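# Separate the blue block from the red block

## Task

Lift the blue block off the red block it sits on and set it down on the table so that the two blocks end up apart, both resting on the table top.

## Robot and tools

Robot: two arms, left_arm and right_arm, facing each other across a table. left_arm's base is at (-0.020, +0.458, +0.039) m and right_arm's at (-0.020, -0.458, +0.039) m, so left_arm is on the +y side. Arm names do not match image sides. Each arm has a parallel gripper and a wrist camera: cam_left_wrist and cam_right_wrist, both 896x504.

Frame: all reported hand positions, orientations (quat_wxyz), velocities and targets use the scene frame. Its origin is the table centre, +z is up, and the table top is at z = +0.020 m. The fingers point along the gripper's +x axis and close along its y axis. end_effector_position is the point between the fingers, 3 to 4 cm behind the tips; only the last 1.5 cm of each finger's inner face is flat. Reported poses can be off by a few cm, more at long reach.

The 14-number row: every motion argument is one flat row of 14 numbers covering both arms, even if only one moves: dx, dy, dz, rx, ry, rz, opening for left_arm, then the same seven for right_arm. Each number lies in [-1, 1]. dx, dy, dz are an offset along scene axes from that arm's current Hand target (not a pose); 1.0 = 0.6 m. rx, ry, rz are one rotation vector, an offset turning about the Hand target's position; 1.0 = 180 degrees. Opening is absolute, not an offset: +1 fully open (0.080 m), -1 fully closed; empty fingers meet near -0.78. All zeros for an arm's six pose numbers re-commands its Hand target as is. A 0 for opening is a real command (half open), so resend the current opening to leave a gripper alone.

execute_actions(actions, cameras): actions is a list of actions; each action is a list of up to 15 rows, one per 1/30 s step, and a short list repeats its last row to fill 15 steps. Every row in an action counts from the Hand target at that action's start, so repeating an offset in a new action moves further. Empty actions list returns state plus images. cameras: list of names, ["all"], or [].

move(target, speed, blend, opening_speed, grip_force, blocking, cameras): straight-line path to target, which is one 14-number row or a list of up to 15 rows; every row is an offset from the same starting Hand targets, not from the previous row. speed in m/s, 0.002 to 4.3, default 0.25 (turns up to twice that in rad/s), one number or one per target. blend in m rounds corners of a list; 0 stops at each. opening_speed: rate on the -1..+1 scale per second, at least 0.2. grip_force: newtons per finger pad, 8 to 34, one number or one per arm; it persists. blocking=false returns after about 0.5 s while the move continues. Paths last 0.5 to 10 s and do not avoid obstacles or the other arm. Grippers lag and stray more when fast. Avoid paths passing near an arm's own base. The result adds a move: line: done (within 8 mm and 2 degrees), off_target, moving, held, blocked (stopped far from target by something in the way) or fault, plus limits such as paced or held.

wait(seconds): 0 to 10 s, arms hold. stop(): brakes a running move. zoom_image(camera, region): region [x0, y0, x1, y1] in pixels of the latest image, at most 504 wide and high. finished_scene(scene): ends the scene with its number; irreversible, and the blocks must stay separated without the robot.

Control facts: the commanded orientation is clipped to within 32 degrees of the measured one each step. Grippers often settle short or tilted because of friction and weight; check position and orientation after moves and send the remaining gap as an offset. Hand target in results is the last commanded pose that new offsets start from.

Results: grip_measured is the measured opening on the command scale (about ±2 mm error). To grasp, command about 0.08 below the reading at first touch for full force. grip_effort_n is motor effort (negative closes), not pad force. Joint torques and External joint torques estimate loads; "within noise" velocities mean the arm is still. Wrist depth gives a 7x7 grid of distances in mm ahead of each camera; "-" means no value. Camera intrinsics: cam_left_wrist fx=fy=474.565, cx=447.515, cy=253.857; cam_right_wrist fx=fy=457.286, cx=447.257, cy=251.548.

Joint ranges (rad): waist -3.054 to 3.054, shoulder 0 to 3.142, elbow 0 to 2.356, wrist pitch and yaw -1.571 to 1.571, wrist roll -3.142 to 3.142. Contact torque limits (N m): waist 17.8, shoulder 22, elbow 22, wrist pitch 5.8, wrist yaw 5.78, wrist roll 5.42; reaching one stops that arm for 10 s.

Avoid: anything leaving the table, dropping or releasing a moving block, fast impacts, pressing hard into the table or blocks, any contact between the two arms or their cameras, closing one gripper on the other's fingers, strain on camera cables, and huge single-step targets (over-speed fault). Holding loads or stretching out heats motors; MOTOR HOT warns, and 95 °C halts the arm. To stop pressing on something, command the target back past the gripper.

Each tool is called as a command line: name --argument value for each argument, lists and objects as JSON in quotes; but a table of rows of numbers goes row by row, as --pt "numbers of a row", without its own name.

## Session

execute_actions --actions '[]'

Scene clock: 0.00 s.
left_arm: end_effector_position=(+0.0035, +0.1132, +0.3138) grip_measured=+1.000 grip_effort_n=n/a end_effector_quat_wxyz=(+0.656, +0.522, +0.071, -0.541) | right_arm: end_effector_position=(+0.1859, -0.3491, +0.2111) grip_measured=+1.000 grip_effort_n=n/a end_effector_quat_wxyz=(+0.709, +0.048, +0.703, +0.021)
Joint positions: left_arm=[-0.15 1.353 1.368 -0.872 -0.519 0.418 0.08] | right_arm=[-1.14 1.383 1.248 -1.387 -0.084 0.47 0.08]
Joint velocities: within noise
Joint torques (N m): no reading
External joint torques (N m): no reading
Heat: left arm: hottest shoulder 30 °C (+0.0 °C/min); right arm: hottest elbow 30 °C (+0.0 °C/min).
Wrist depth (mm): cam_left_wrist=[- - 608 508 411 349 302 / 1080 - 582 490 399 338 295 / 1089 1496 572 470 386 329 290 / 920 - 535 450 377 322 281 / 994 - 505 437 371 310 276 / 947 - 484 423 367 - 267 / - - 859 408 353 - -] | cam_right_wrist=[239 236 232 229 223 204 215 / 252 248 244 240 235 214 226 / 265 261 256 252 247 224 239 / 281 276 270 266 260 233 251 / 297 287 283 281 276 245 266 / - - 305 300 293 - 272 / - 81 326 319 307 83 -]
Hand target: left_arm +0.0036, +0.1132, +0.3164; +0.658, +0.519, +0.069, -0.541 | right_arm +0.1859, -0.3491, +0.2111; +0.709, +0.048, +0.703, +0.021
Tool commands: left_gripper/opening=+1.0 right_gripper/opening=+1.0

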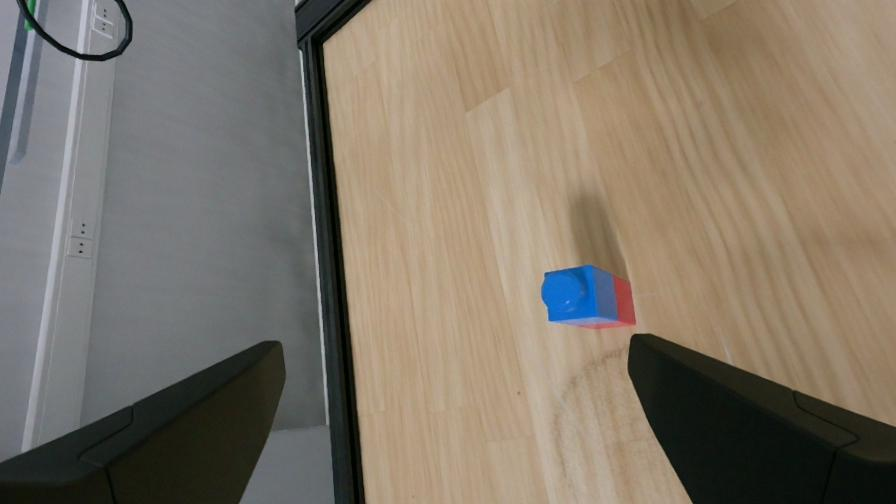

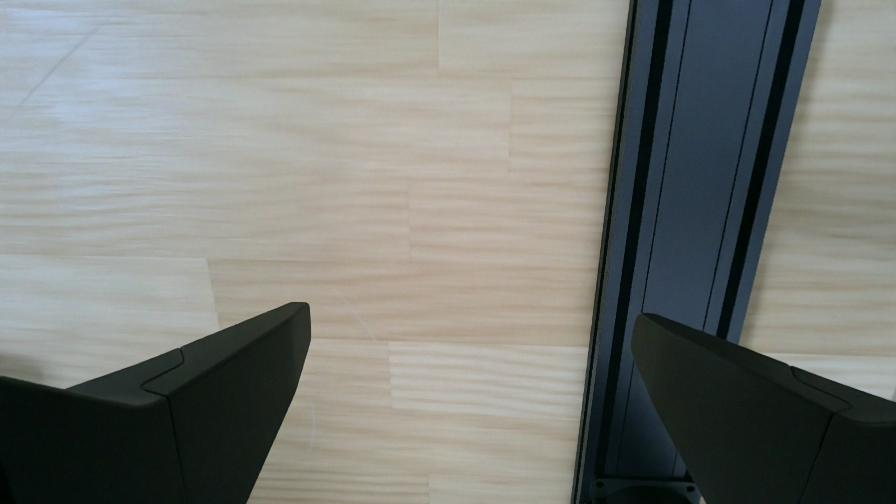

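zoom_image --camera "cam_left_wrist" --region '[530, 250, 650, 340]'

Scaled by 4.200.

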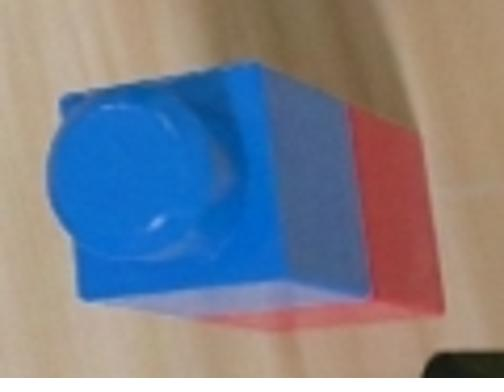

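move --target '[0.1267, 0.089, -0.334, -0.1044, 0.2223, -0.039, 0.7, -0.233, 0.4472, -0.0302, 0.1833, -0.2353, 0.4213, 0.7]' --speed 0.35 --cameras '["all"]'

zoom_image --camera "cam_left_wrist" --region '[390, 0, 530, 280]'

zoom_image --camera "cam_right_wrist" --region '[390, 130, 530, 310]'

Scene clock: 22.23 s.
left_arm: end_effector_position=(+0.0803, +0.1647, +0.1197) grip_measured=+0.703 grip_effort_n=-16.0 end_effector_quat_wxyz=(+0.638, +0.195, +0.166, -0.727) | right_arm: end_effector_position=(+0.0478, -0.0802, +0.1992) grip_measured=+0.702 grip_effort_n=-14.7 end_effector_quat_wxyz=(+0.700, -0.203, +0.268, +0.630)
Joint positions: left_arm=[0.622 1.32 0.379 0.279 0.635 0.44 0.067] | right_arm=[-0.219 1.386 0.885 -0.188 -0.107 -0.018 0.067]
Joint torques (N m): left_arm=[0.25 -2.97 5.63 1.74 0.43 0.09] | right_arm=[0.23 -4.12 6.8 1.58 -0.22 -0.17]
External joint torques (N m): left_arm=[0.23 0.62 0.24 0.35 0.2 0.09] | right_arm=[0.2 1.37 -0.11 0 -0.17 -0.17]
Heat: left arm: hottest shoulder 31 °C (+2.7 °C/min); right arm: hottest elbow 32 °C (+5.4 °C/min).
Wrist depth (mm): cam_left_wrist=[360 378 380 384 383 387 384 / 310 312 313 168 315 317 317 / 264 263 265 251 268 268 268 / 229 230 231 226 231 232 233 / 203 203 203 204 205 205 205 / 186 186 179 183 183 90 185 / - - 165 165 166 - -] | cam_right_wrist=[401 400 400 396 387 395 722 / 356 354 353 353 352 352 687 / 320 319 319 312 319 317 317 / 291 290 289 284 289 289 288 / 266 271 261 265 268 264 264 / - - 238 245 241 78 248 / - - 224 227 227 78 -]
Hand target: left_arm +0.0797, +0.1665, +0.1161; +0.636, +0.195, +0.170, -0.727 | right_arm +0.0462, -0.0807, +0.1931; +0.696, -0.208, +0.273, +0.631
Off the commanded pose: left_arm 0.004 m, 0 deg | right_arm 0.006 m, 1 deg.
move: done

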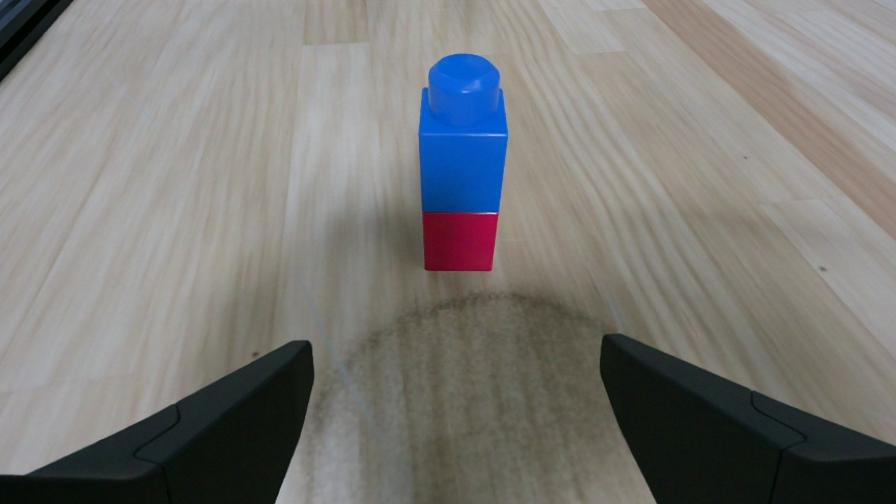

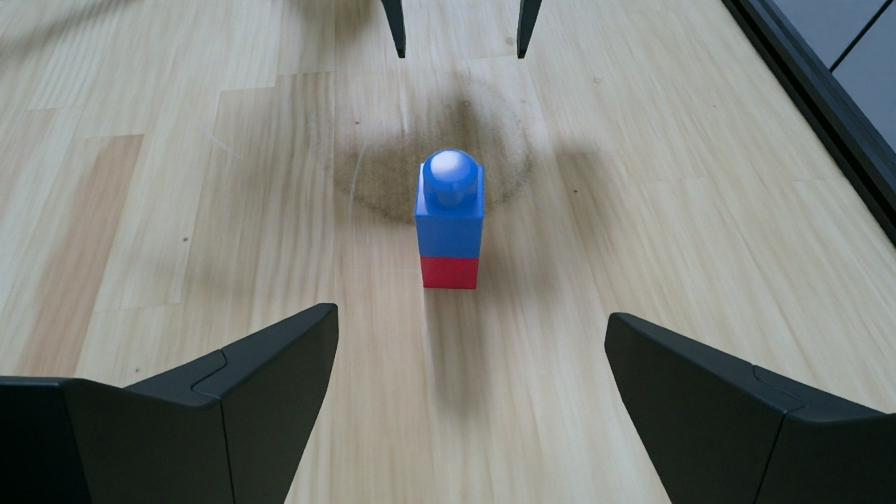

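Scaled by 1.800.

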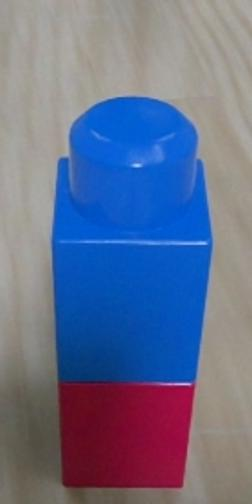

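Scaled by 2.800.

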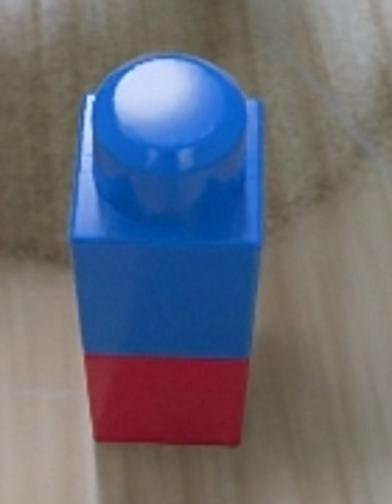

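move --target '[-0.0343, -0.189, -0.0957, 0, 0, 0, 0.7, 0.005, 0.1732, -0.15, -0.0013, -0.0095, -0.0025, 0.7]' --speed 0.15 --grip_force '[20, 15]' --cameras '["all"]'

Scene clock: 52.47 s.
left_arm: end_effector_position=(+0.0584, +0.0572, +0.0575) grip_measured=+0.703 grip_effort_n=-16.0 end_effector_quat_wxyz=(+0.635, +0.197, +0.173, -0.727) | right_arm: end_effector_position=(+0.0491, +0.0196, +0.1037) grip_measured=+0.702 grip_effort_n=-15.1 end_effector_quat_wxyz=(+0.701, -0.219, +0.265, +0.625)
Joint positions: left_arm=[0.34 1.914 0.611 0.72 0.406 0.253 0.067] | right_arm=[-0.157 1.919 1.06 0.157 -0.041 -0.003 0.067]
Joint torques (N m): left_arm=[-0.37 -5.85 6.56 1.87 0.07 -0.13] | right_arm=[0.17 -7.43 8.38 1.51 0.06 0.11]
External joint torques (N m): left_arm=[-0.39 0.62 2.56 0.4 -0.06 -0.13] | right_arm=[0.15 1.29 2.33 -0.04 0.08 0.1]
Heat: left arm: hottest wrist pitch 32 °C (+4.6 °C/min); right arm: hottest wrist pitch 35 °C (+5.7 °C/min).
Wrist depth (mm): cam_left_wrist=[- - - - - - 237 / 189 - - - - - 197 / 162 - - - - - 168 / 142 139 - - - 142 147 / 126 126 - - 128 129 130 / 116 116 101 - 115 90 119 / - - 104 102 104 - -] | cam_right_wrist=[- 104 224 111 140 238 244 / 194 105 114 131 132 123 108 / 185 181 121 194 138 118 195 / 167 169 126 68 126 174 179 / 155 156 127 79 78 162 163 / - - 139 142 134 78 154 / - - 134 139 138 78 -]
Hand target: left_arm +0.0590, +0.0532, +0.0585; +0.636, +0.195, +0.170, -0.727 | right_arm +0.0492, +0.0231, +0.1029; +0.702, -0.218, +0.265, +0.624
Off the commanded pose: left_arm 0.004 m, 0 deg | right_arm 0.004 m, 0 deg.
grip_force (N): 20, 15
move: done

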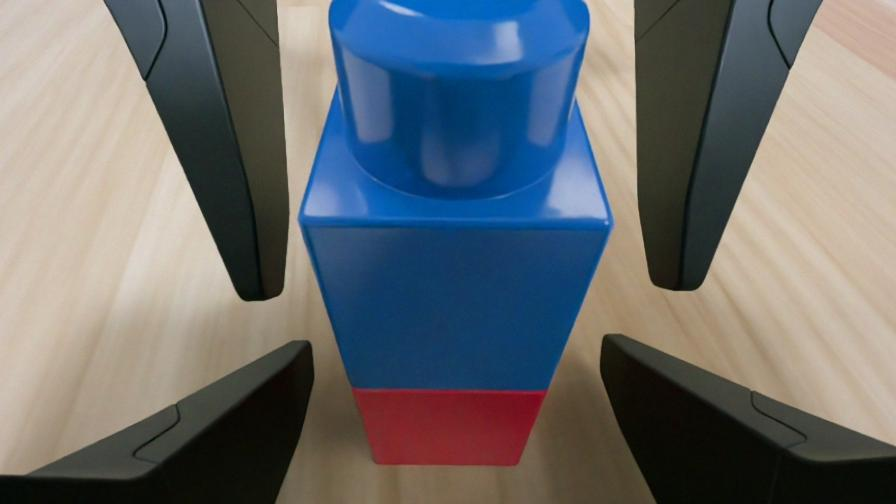

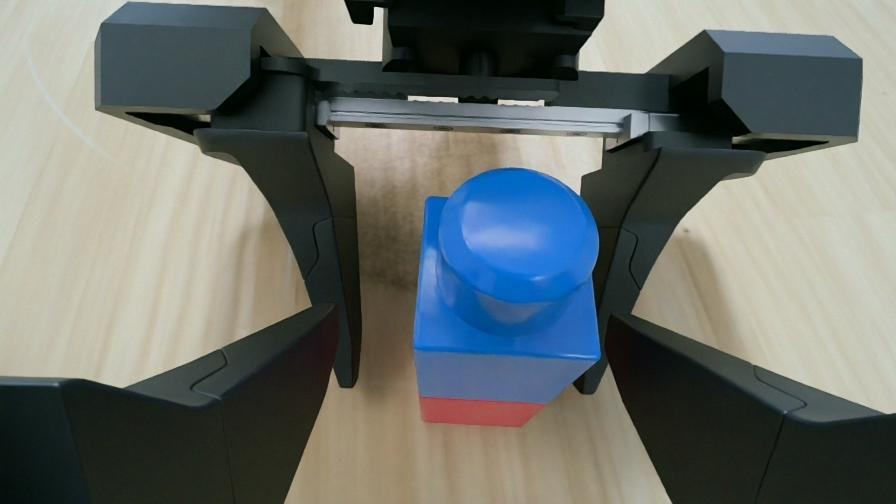

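move --pt "0.0033 -0.0005 0 0 0 0 0.7 0.0068 0.0058 0.0067 0 0 0 0.7" --pt "0.0033 -0.0005 0 0 0 0 -0.3 0.0068 0.0058 0.0067 0 0 0 0.7" --pt "0.0033 -0.0005 0 0 0 0 -0.3 0.0068 0.0058 0.0067 0 0 0 -0.3" --speed 0.05 --opening_speed 0.7 --grip_force '[34, 34]' --cameras '["all"]'

Scene clock: 75.20 s.
left_arm: end_effector_position=(+0.0594, +0.0558, +0.0583) grip_measured=-0.141 grip_effort_n=-83.5 end_effector_quat_wxyz=(+0.636, +0.196, +0.171, -0.727) | right_arm: end_effector_position=(+0.0518, +0.0238, +0.1085) grip_measured=-0.108 grip_effort_n=-83.5 end_effector_quat_wxyz=(+0.702, -0.217, +0.264, +0.624)
Joint positions: left_arm=[0.341 1.916 0.616 0.72 0.406 0.253 0.029] | right_arm=[-0.161 1.922 1.085 0.139 -0.043 -0.003 0.03]
Joint torques (N m): left_arm=[0.09 -5.86 6.51 1.59 0.26 -0.02] | right_arm=[-0.2 -7.33 8.56 1.33 -0.12 -0.08]
External joint torques (N m): left_arm=[0.1 0.67 2.42 0.1 0.12 -0.02] | right_arm=[-0.25 1.42 2.51 -0.2 -0.1 -0.08]
Heat: left arm: hottest wrist pitch 35 °C (+5.1 °C/min); right arm: hottest elbow 37 °C (+5.1 °C/min).
Wrist depth (mm): cam_left_wrist=[229 - - - - 238 239 / 191 192 - - - 197 198 / 164 164 - - - 168 169 / 143 143 - - - 146 147 / 127 127 - - 129 129 130 / 117 114 - - - 119 117 / - - - 102 - - -] | cam_right_wrist=[237 236 232 108 233 248 252 / 105 105 116 131 133 112 109 / 190 187 112 192 124 165 198 / 173 175 173 72 123 182 184 / 160 161 164 71 83 167 168 / - - - 88 80 155 158 / - - - 140 138 - -]
Hand target: left_arm +0.0610, +0.0529, +0.0586; +0.636, +0.195, +0.170, -0.727 | right_arm +0.0532, +0.0267, +0.1071; +0.702, -0.217, +0.265, +0.624
Off the commanded pose: left_arm 0.003 m, 0 deg | right_arm 0.004 m, 0 deg.
move: done

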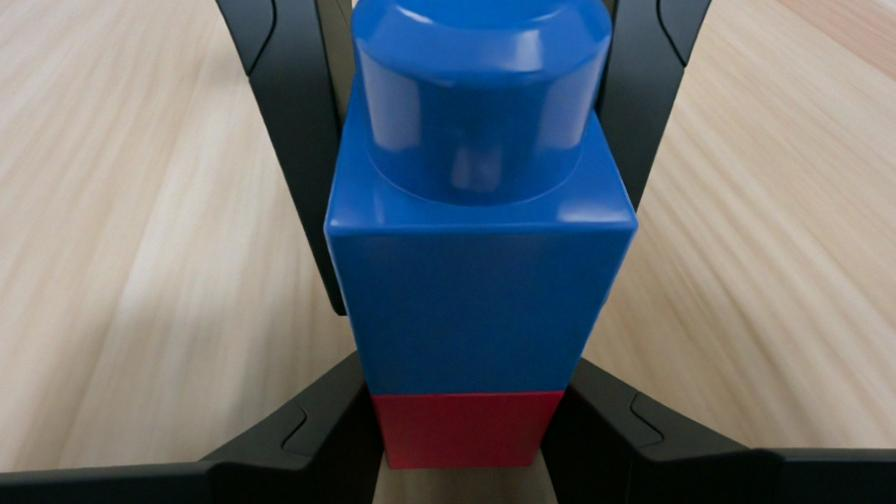

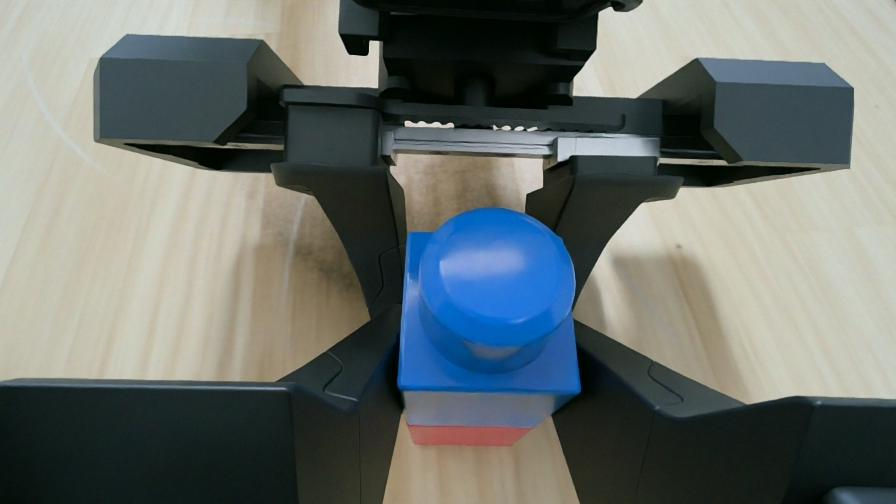

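move --target '[0, 0, 0.013, 0, 0, 0, -0.3, 0, 0, 0.0917, 0, 0, 0, -0.3]' --speed 0.06 --cameras '["all"]'

Scene clock: 78.87 s.
left_arm: end_effector_position=(+0.0593, +0.0550, +0.0591) grip_measured=-0.141 grip_effort_n=-83.5 end_effector_quat_wxyz=(+0.633, +0.198, +0.178, -0.727) | right_arm: end_effector_position=(+0.0522, +0.0237, +0.1515) grip_measured=-0.108 grip_effort_n=-83.5 end_effector_quat_wxyz=(+0.699, -0.224, +0.273, +0.621)
Joint positions: left_arm=[0.341 1.908 0.63 0.683 0.409 0.253 0.029] | right_arm=[-0.162 1.846 1.195 -0.072 -0.043 -0.003 0.03]
Joint torques (N m): left_arm=[0.08 -8.87 5.58 1.54 0.15 -0.02] | right_arm=[-0.18 -10.22 9.22 1.35 -0.09 -0.07]
External joint torques (N m): left_arm=[0.15 -2.31 1.45 0.07 0 -0.03] | right_arm=[-0.21 -1.45 2.65 -0.18 -0.07 -0.07]
Heat: left arm: hottest wrist pitch 35 °C (+4.0 °C/min); right arm: hottest elbow 37 °C (+5.0 °C/min).
Wrist depth (mm): cam_left_wrist=[- - - - - - 237 / - - - - - 197 198 / 161 - - - - 168 169 / 141 142 143 - 146 147 148 / 126 127 127 - 129 130 131 / 116 114 - - - 119 118 / - - - 103 - - -] | cam_right_wrist=[286 290 286 83 106 292 300 / 258 260 258 85 89 269 276 / 236 140 141 91 166 241 251 / 217 217 193 72 149 221 230 / 201 203 207 70 83 211 213 / - - - 88 80 196 200 / - - - 175 - - -]
Hand target: left_arm +0.0610, +0.0528, +0.0664; +0.636, +0.195, +0.170, -0.727 | right_arm +0.0531, +0.0267, +0.1620; +0.702, -0.218, +0.265, +0.624
Off the commanded pose: left_arm 0.008 m, 1 deg | right_arm 0.011 m, 1 deg.
move: off_target (right_arm)

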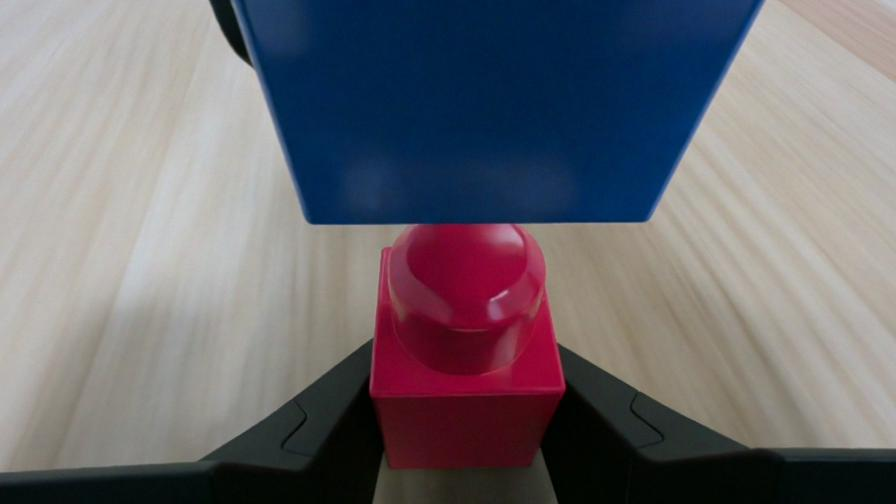

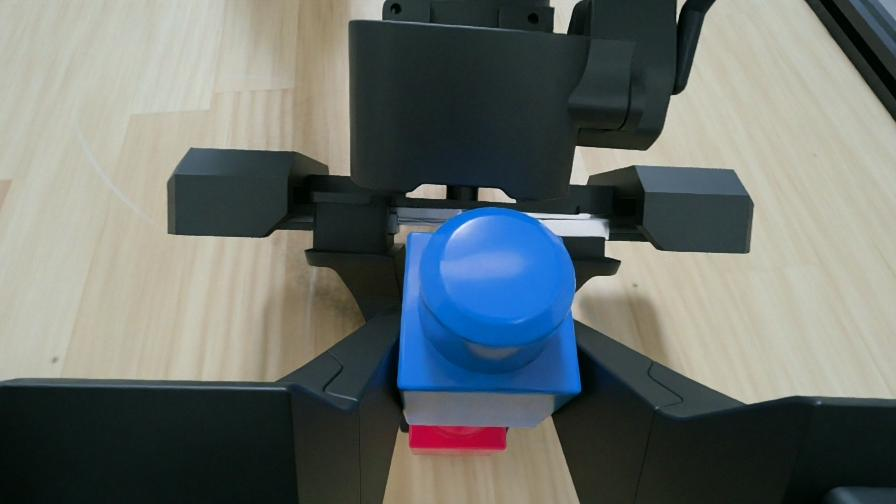

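move --pt "0 0 -0.0198 0 0 0 -0.3 0 0 0.025 0 0 0 -0.3" --pt "0 0 -0.0198 0 0 0 -0.3 -0.0312 -0.2317 0.025 0 0 0 -0.3" --pt "0 0 -0.0198 0 0 0 -0.3 -0.0312 -0.2317 -0.159 0 0 0 -0.3" --speed '[0.08, 0.18, 0.12]' --blend '[0.01, 0.02, 0]' --cameras '["all"]'

zoom_image --camera "cam_left_wrist" --region '[340, 0, 580, 160]'

Scene clock: 86.13 s.
left_arm: end_effector_position=(+0.0606, +0.0513, +0.0584) grip_measured=-0.141 grip_effort_n=-83.5 end_effector_quat_wxyz=(+0.636, +0.193, +0.166, -0.728) | right_arm: end_effector_position=(+0.0347, -0.1089, +0.0720) grip_measured=-0.108 grip_effort_n=-83.5 end_effector_quat_wxyz=(+0.705, -0.213, +0.259, +0.625)
Joint positions: left_arm=[0.341 1.933 0.63 0.737 0.409 0.253 0.029] | right_arm=[-0.179 1.593 0.46 0.448 -0.054 -0.013 0.03]
Joint torques (N m): left_arm=[0.09 -5.93 4.6 1.87 0.14 -0.02] | right_arm=[-0.38 -3.78 4.51 1.59 -0.22 -0.08]
External joint torques (N m): left_arm=[0.1 0.75 0.51 0.37 0 -0.02] | right_arm=[-0.35 1.51 -0.62 0 -0.21 -0.08]
Heat: left arm: hottest wrist pitch 35 °C (+4.1 °C/min); right arm: hottest elbow 38 °C (+6.1 °C/min).
Wrist depth (mm): cam_left_wrist=[236 238 240 162 243 243 243 / 195 196 198 192 199 199 200 / 166 167 167 168 169 169 170 / 148 145 145 - 146 147 147 / 128 128 128 - 129 130 130 / 117 115 - - - 118 117 / - - - 103 - - -] | cam_right_wrist=[195 196 199 173 199 206 209 / 174 175 177 179 181 183 185 / 157 158 159 161 162 164 165 / 142 143 145 72 145 148 150 / 133 132 135 70 83 136 137 / - - - 88 80 125 128 / - - - 115 113 - -]
Hand target: left_arm +0.0611, +0.0528, +0.0546; +0.636, +0.195, +0.170, -0.727 | right_arm +0.0344, -0.1122, +0.0667; +0.702, -0.217, +0.265, +0.624
Off the commanded pose: left_arm 0.004 m, 1 deg | right_arm 0.006 m, 1 deg.
move: done; blend cut to 0.0075 m at target 1

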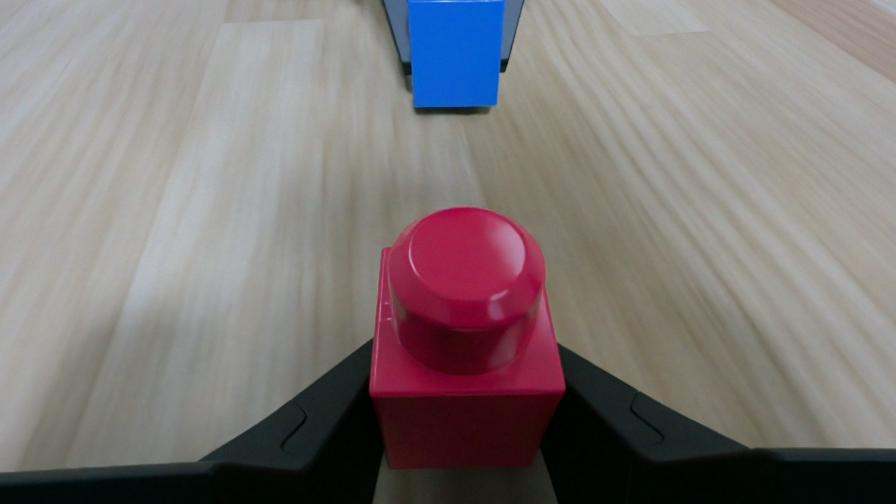

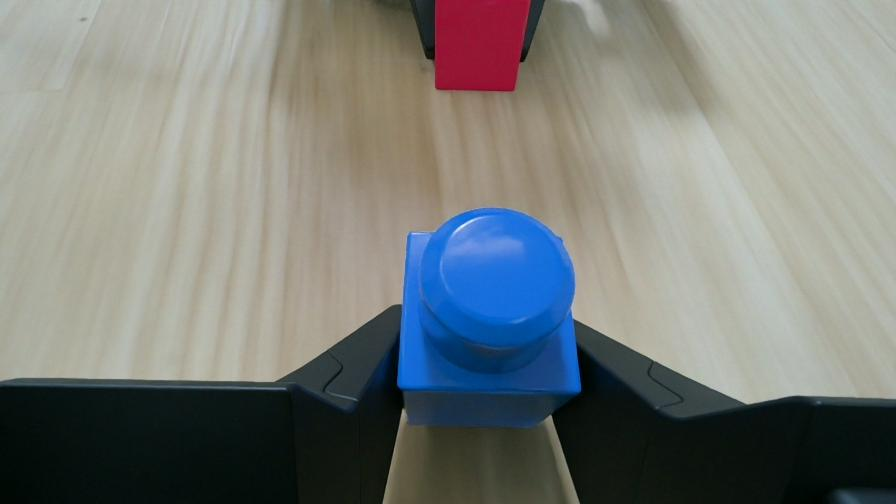

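Scaled by 2.100.

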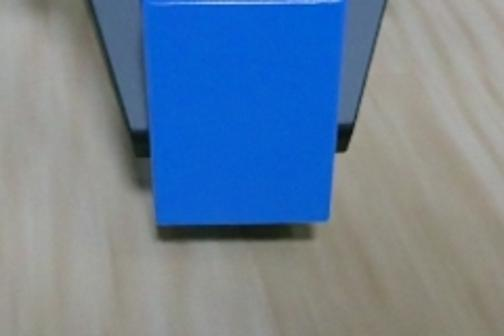

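move --target '[0, 0, 0, 0, 0, 0, -0.3, 0, 0, -0.0083, 0, 0, 0, -0.3]' --speed 0.04 --cameras '["all"]'

zoom_image --camera "cam_left_wrist" --region '[340, 0, 580, 160]'

Scene clock: 91.03 s.
left_arm: end_effector_position=(+0.0606, +0.0513, +0.0584) grip_measured=-0.141 grip_effort_n=-83.5 end_effector_quat_wxyz=(+0.636, +0.193, +0.166, -0.728) | right_arm: end_effector_position=(+0.0348, -0.1085, +0.0673) grip_measured=-0.108 grip_effort_n=-83.5 end_effector_quat_wxyz=(+0.705, -0.213, +0.259, +0.625)
Joint positions: left_arm=[0.341 1.933 0.63 0.737 0.409 0.253 0.029] | right_arm=[-0.179 1.617 0.453 0.48 -0.054 -0.013 0.03]
Joint torques (N m): left_arm=[0.08 -5.94 4.59 1.87 0.14 -0.02] | right_arm=[-0.29 -3.81 4.31 1.57 -0.18 -0.12]
External joint torques (N m): left_arm=[0.09 0.7 0.51 0.37 0.01 -0.02] | right_arm=[-0.31 1.47 -0.62 0 -0.15 -0.12]
Heat: left arm: hottest wrist pitch 35 °C (+4.1 °C/min); right arm: hottest elbow 37 °C (+4.1 °C/min).
Wrist depth (mm): cam_left_wrist=[235 238 239 163 243 243 243 / 195 196 197 185 199 200 199 / 166 167 167 168 169 169 169 / 148 145 145 - 146 147 148 / 128 128 128 - 129 129 130 / 117 115 - - - 118 117 / - - - 102 - - -] | cam_right_wrist=[188 190 192 169 193 199 202 / 168 169 171 172 174 176 178 / 151 152 153 155 156 158 159 / 137 138 140 73 140 143 144 / 126 127 130 70 83 131 132 / - - - 87 80 121 124 / - - - 110 109 - -]
Hand target: left_arm +0.0611, +0.0528, +0.0546; +0.636, +0.195, +0.170, -0.727 | right_arm +0.0344, -0.1123, +0.0617; +0.702, -0.217, +0.265, +0.624
Off the commanded pose: left_arm 0.004 m, 1 deg | right_arm 0.007 m, 1 deg.
move: done

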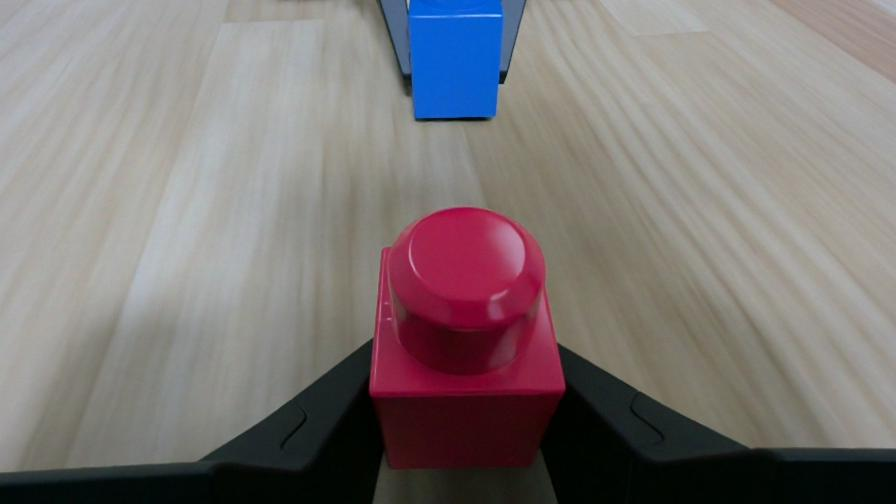

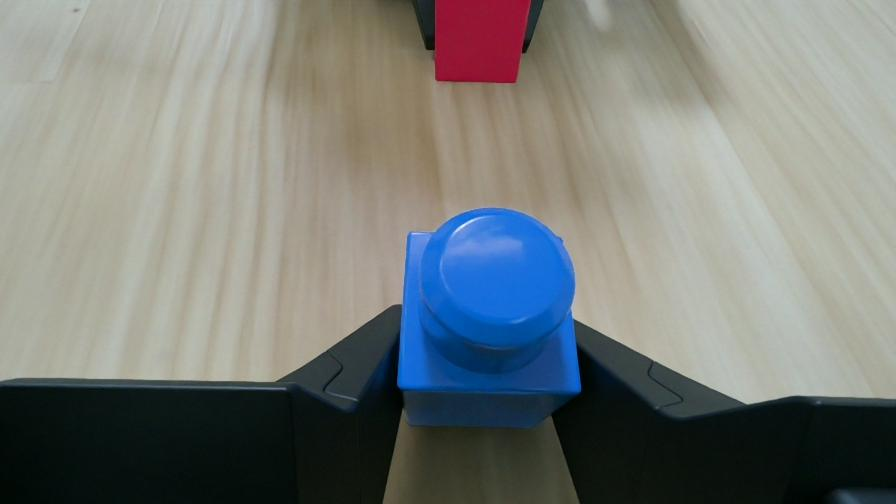

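Scaled by 2.100.

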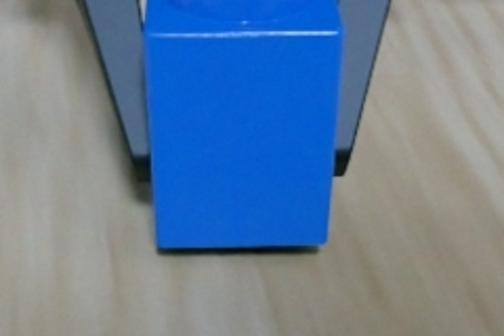

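move --target '[0, 0, 0, 0, 0, 0, -0.3, 0, 0, -0.0055, 0, 0, 0, -0.3]' --speed 0.03 --cameras '["cam_left_wrist"]'

zoom_image --camera "cam_left_wrist" --region '[340, 0, 580, 160]'

Scene clock: 94.30 s.
left_arm: end_effector_position=(+0.0606, +0.0513, +0.0584) grip_measured=-0.141 grip_effort_n=-83.5 end_effector_quat_wxyz=(+0.636, +0.193, +0.166, -0.728) | right_arm: end_effector_position=(+0.0348, -0.1085, +0.0639) grip_measured=-0.108 grip_effort_n=-83.5 end_effector_quat_wxyz=(+0.705, -0.213, +0.259, +0.625)
Joint positions: left_arm=[0.341 1.933 0.63 0.737 0.409 0.253 0.029] | right_arm=[-0.179 1.633 0.448 0.5 -0.054 -0.013 0.03]
Joint torques (N m): left_arm=[0.09 -5.94 4.6 1.87 0.14 -0.02] | right_arm=[-0.27 -3.89 4.09 1.56 -0.24 -0.1]
External joint torques (N m): left_arm=[0.03 0.7 0.56 0.38 0.01 -0.02] | right_arm=[-0.3 1.45 -0.77 -0.02 -0.21 -0.11]
Heat: left arm: hottest shoulder 35 °C (+4.0 °C/min); right arm: hottest elbow 36 °C (+3.0 °C/min).
Wrist depth (mm): cam_left_wrist=[236 238 240 163 243 243 242 / 195 197 198 186 199 200 200 / 166 167 167 169 169 169 170 / 148 145 145 - 146 147 148 / 128 128 128 - 129 129 130 / 117 115 - - - 119 117 / - - - 102 - - -] | cam_right_wrist=[184 185 187 171 187 194 196 / 163 164 166 168 169 171 173 / 147 148 149 151 153 154 155 / 134 135 136 73 136 139 140 / - 124 126 70 83 127 128 / - - - 87 80 118 121 / - - - 107 106 - -]
Hand target: left_arm +0.0611, +0.0528, +0.0546; +0.636, +0.195, +0.170, -0.727 | right_arm +0.0344, -0.1123, +0.0583; +0.702, -0.218, +0.265, +0.624
Off the commanded pose: left_arm 0.004 m, 1 deg | right_arm 0.007 m, 1 deg.
move: done
Images, in order (width x height): cam_left_wrist 896x504.

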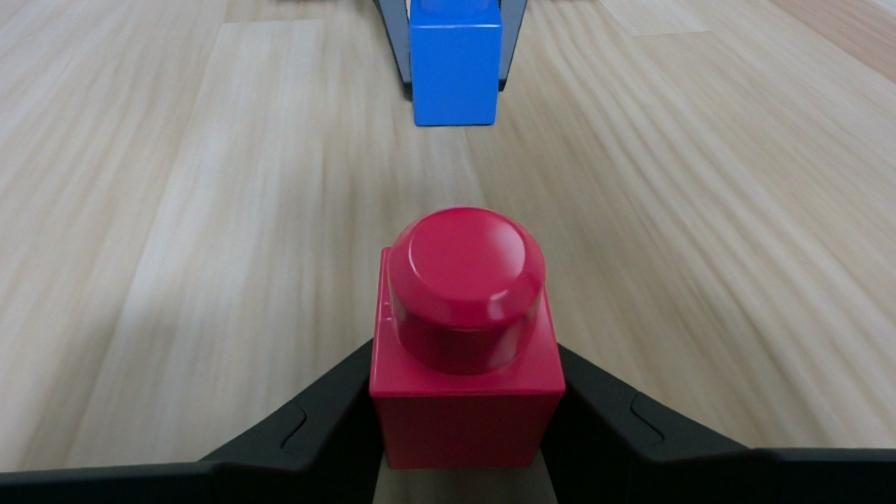

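Scaled by 2.100.

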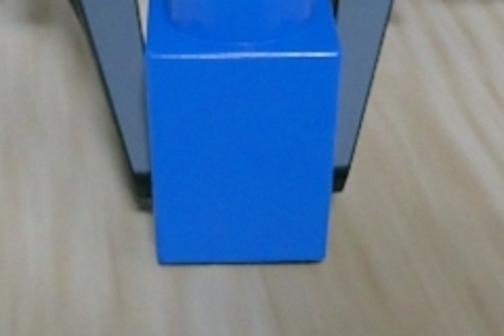

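move --pt "0 0 0.002 0 0 0 -0.3 0 0 -0.0022 0 0 0 -0.3" --pt "0 0 0.005 0 0 0 -0.3 0 0 0.0067 0 0 0 -0.3" --pt "0 0 0.005 0 0 0 0.5 0 0 0.0067 0 0 0 0.5" --pt "0.0193 0.143 0.088 0 0 0 0.5 -0.0171 -0.1265 0.1137 0 0 0 0.5" --speed '[0.03, 0.03, 0.05, 0.15]' --opening_speed 0.7 --cameras '["all"]'

Scene clock: 103.30 s.
left_arm: end_effector_position=(+0.0729, +0.1366, +0.1060) grip_measured=+0.497 grip_effort_n=17.4 end_effector_quat_wxyz=(+0.636, +0.194, +0.174, -0.726) | right_arm: end_effector_position=(+0.0245, -0.1863, +0.1279) grip_measured=+0.497 grip_effort_n=14.2 end_effector_quat_wxyz=(+0.703, -0.217, +0.264, +0.623)
Joint positions: left_arm=[0.521 1.471 0.417 0.42 0.554 0.363 0.057] | right_arm=[-0.202 0.985 0.361 -0.075 -0.071 -0.028 0.057]
Joint torques (N m): left_arm=[0.23 -5.89 5.25 1.44 0.39 0.18] | right_arm=[-0.32 -2.38 6.61 1.27 -0.24 -0.13]
External joint torques (N m): left_arm=[0.24 -1.61 0.25 0.02 0.19 0.18] | right_arm=[-0.31 -0.03 -0.03 -0.29 -0.2 -0.13]
Heat: left arm: hottest shoulder 35 °C (+4.0 °C/min); right arm: hottest elbow 35 °C (+2.0 °C/min).
Wrist depth (mm): cam_left_wrist=[331 337 343 346 349 352 354 / 275 279 282 276 287 289 290 / 237 239 241 253 245 246 247 / 208 208 209 212 212 214 215 / 184 185 186 186 192 189 191 / 165 169 160 168 161 170 171 / - - 152 152 153 - -] | cam_right_wrist=[283 284 286 274 291 294 295 / 252 254 255 257 260 262 263 / 227 229 230 180 233 235 237 / 207 209 210 204 213 214 216 / 191 192 187 194 198 196 197 / - - 96 179 177 76 185 / - - 166 167 167 - -]
Hand target: left_arm +0.0726, +0.1387, +0.1072; +0.636, +0.195, +0.170, -0.727 | right_arm +0.0242, -0.1882, +0.1266; +0.702, -0.218, +0.265, +0.624
Off the commanded pose: left_arm 0.002 m, 0 deg | right_arm 0.002 m, 0 deg.
move: done

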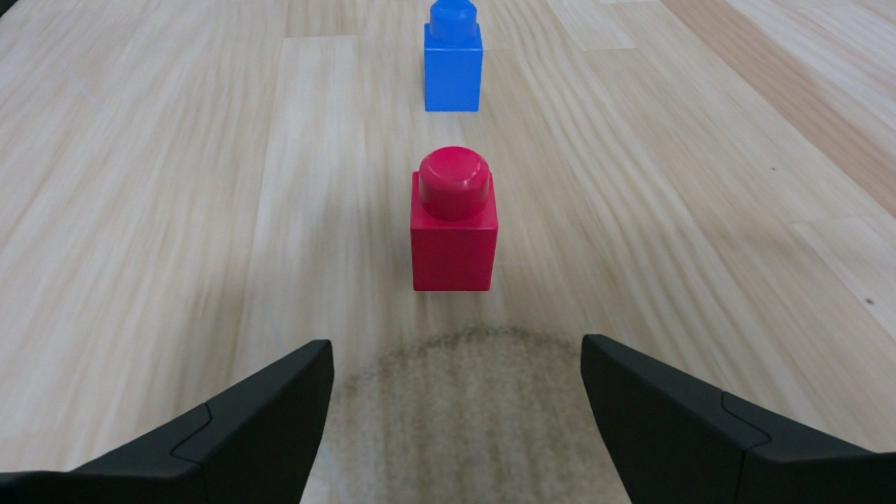

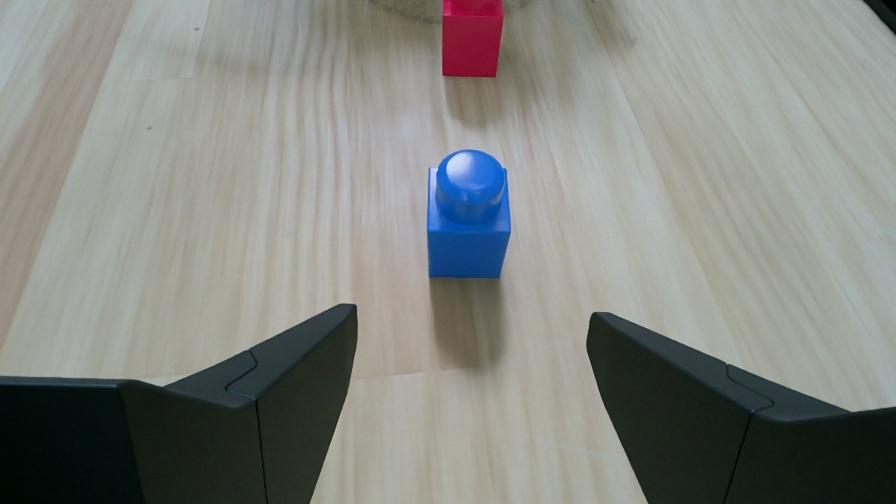

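finished_scene --scene 3

The scene is finished: the task was done.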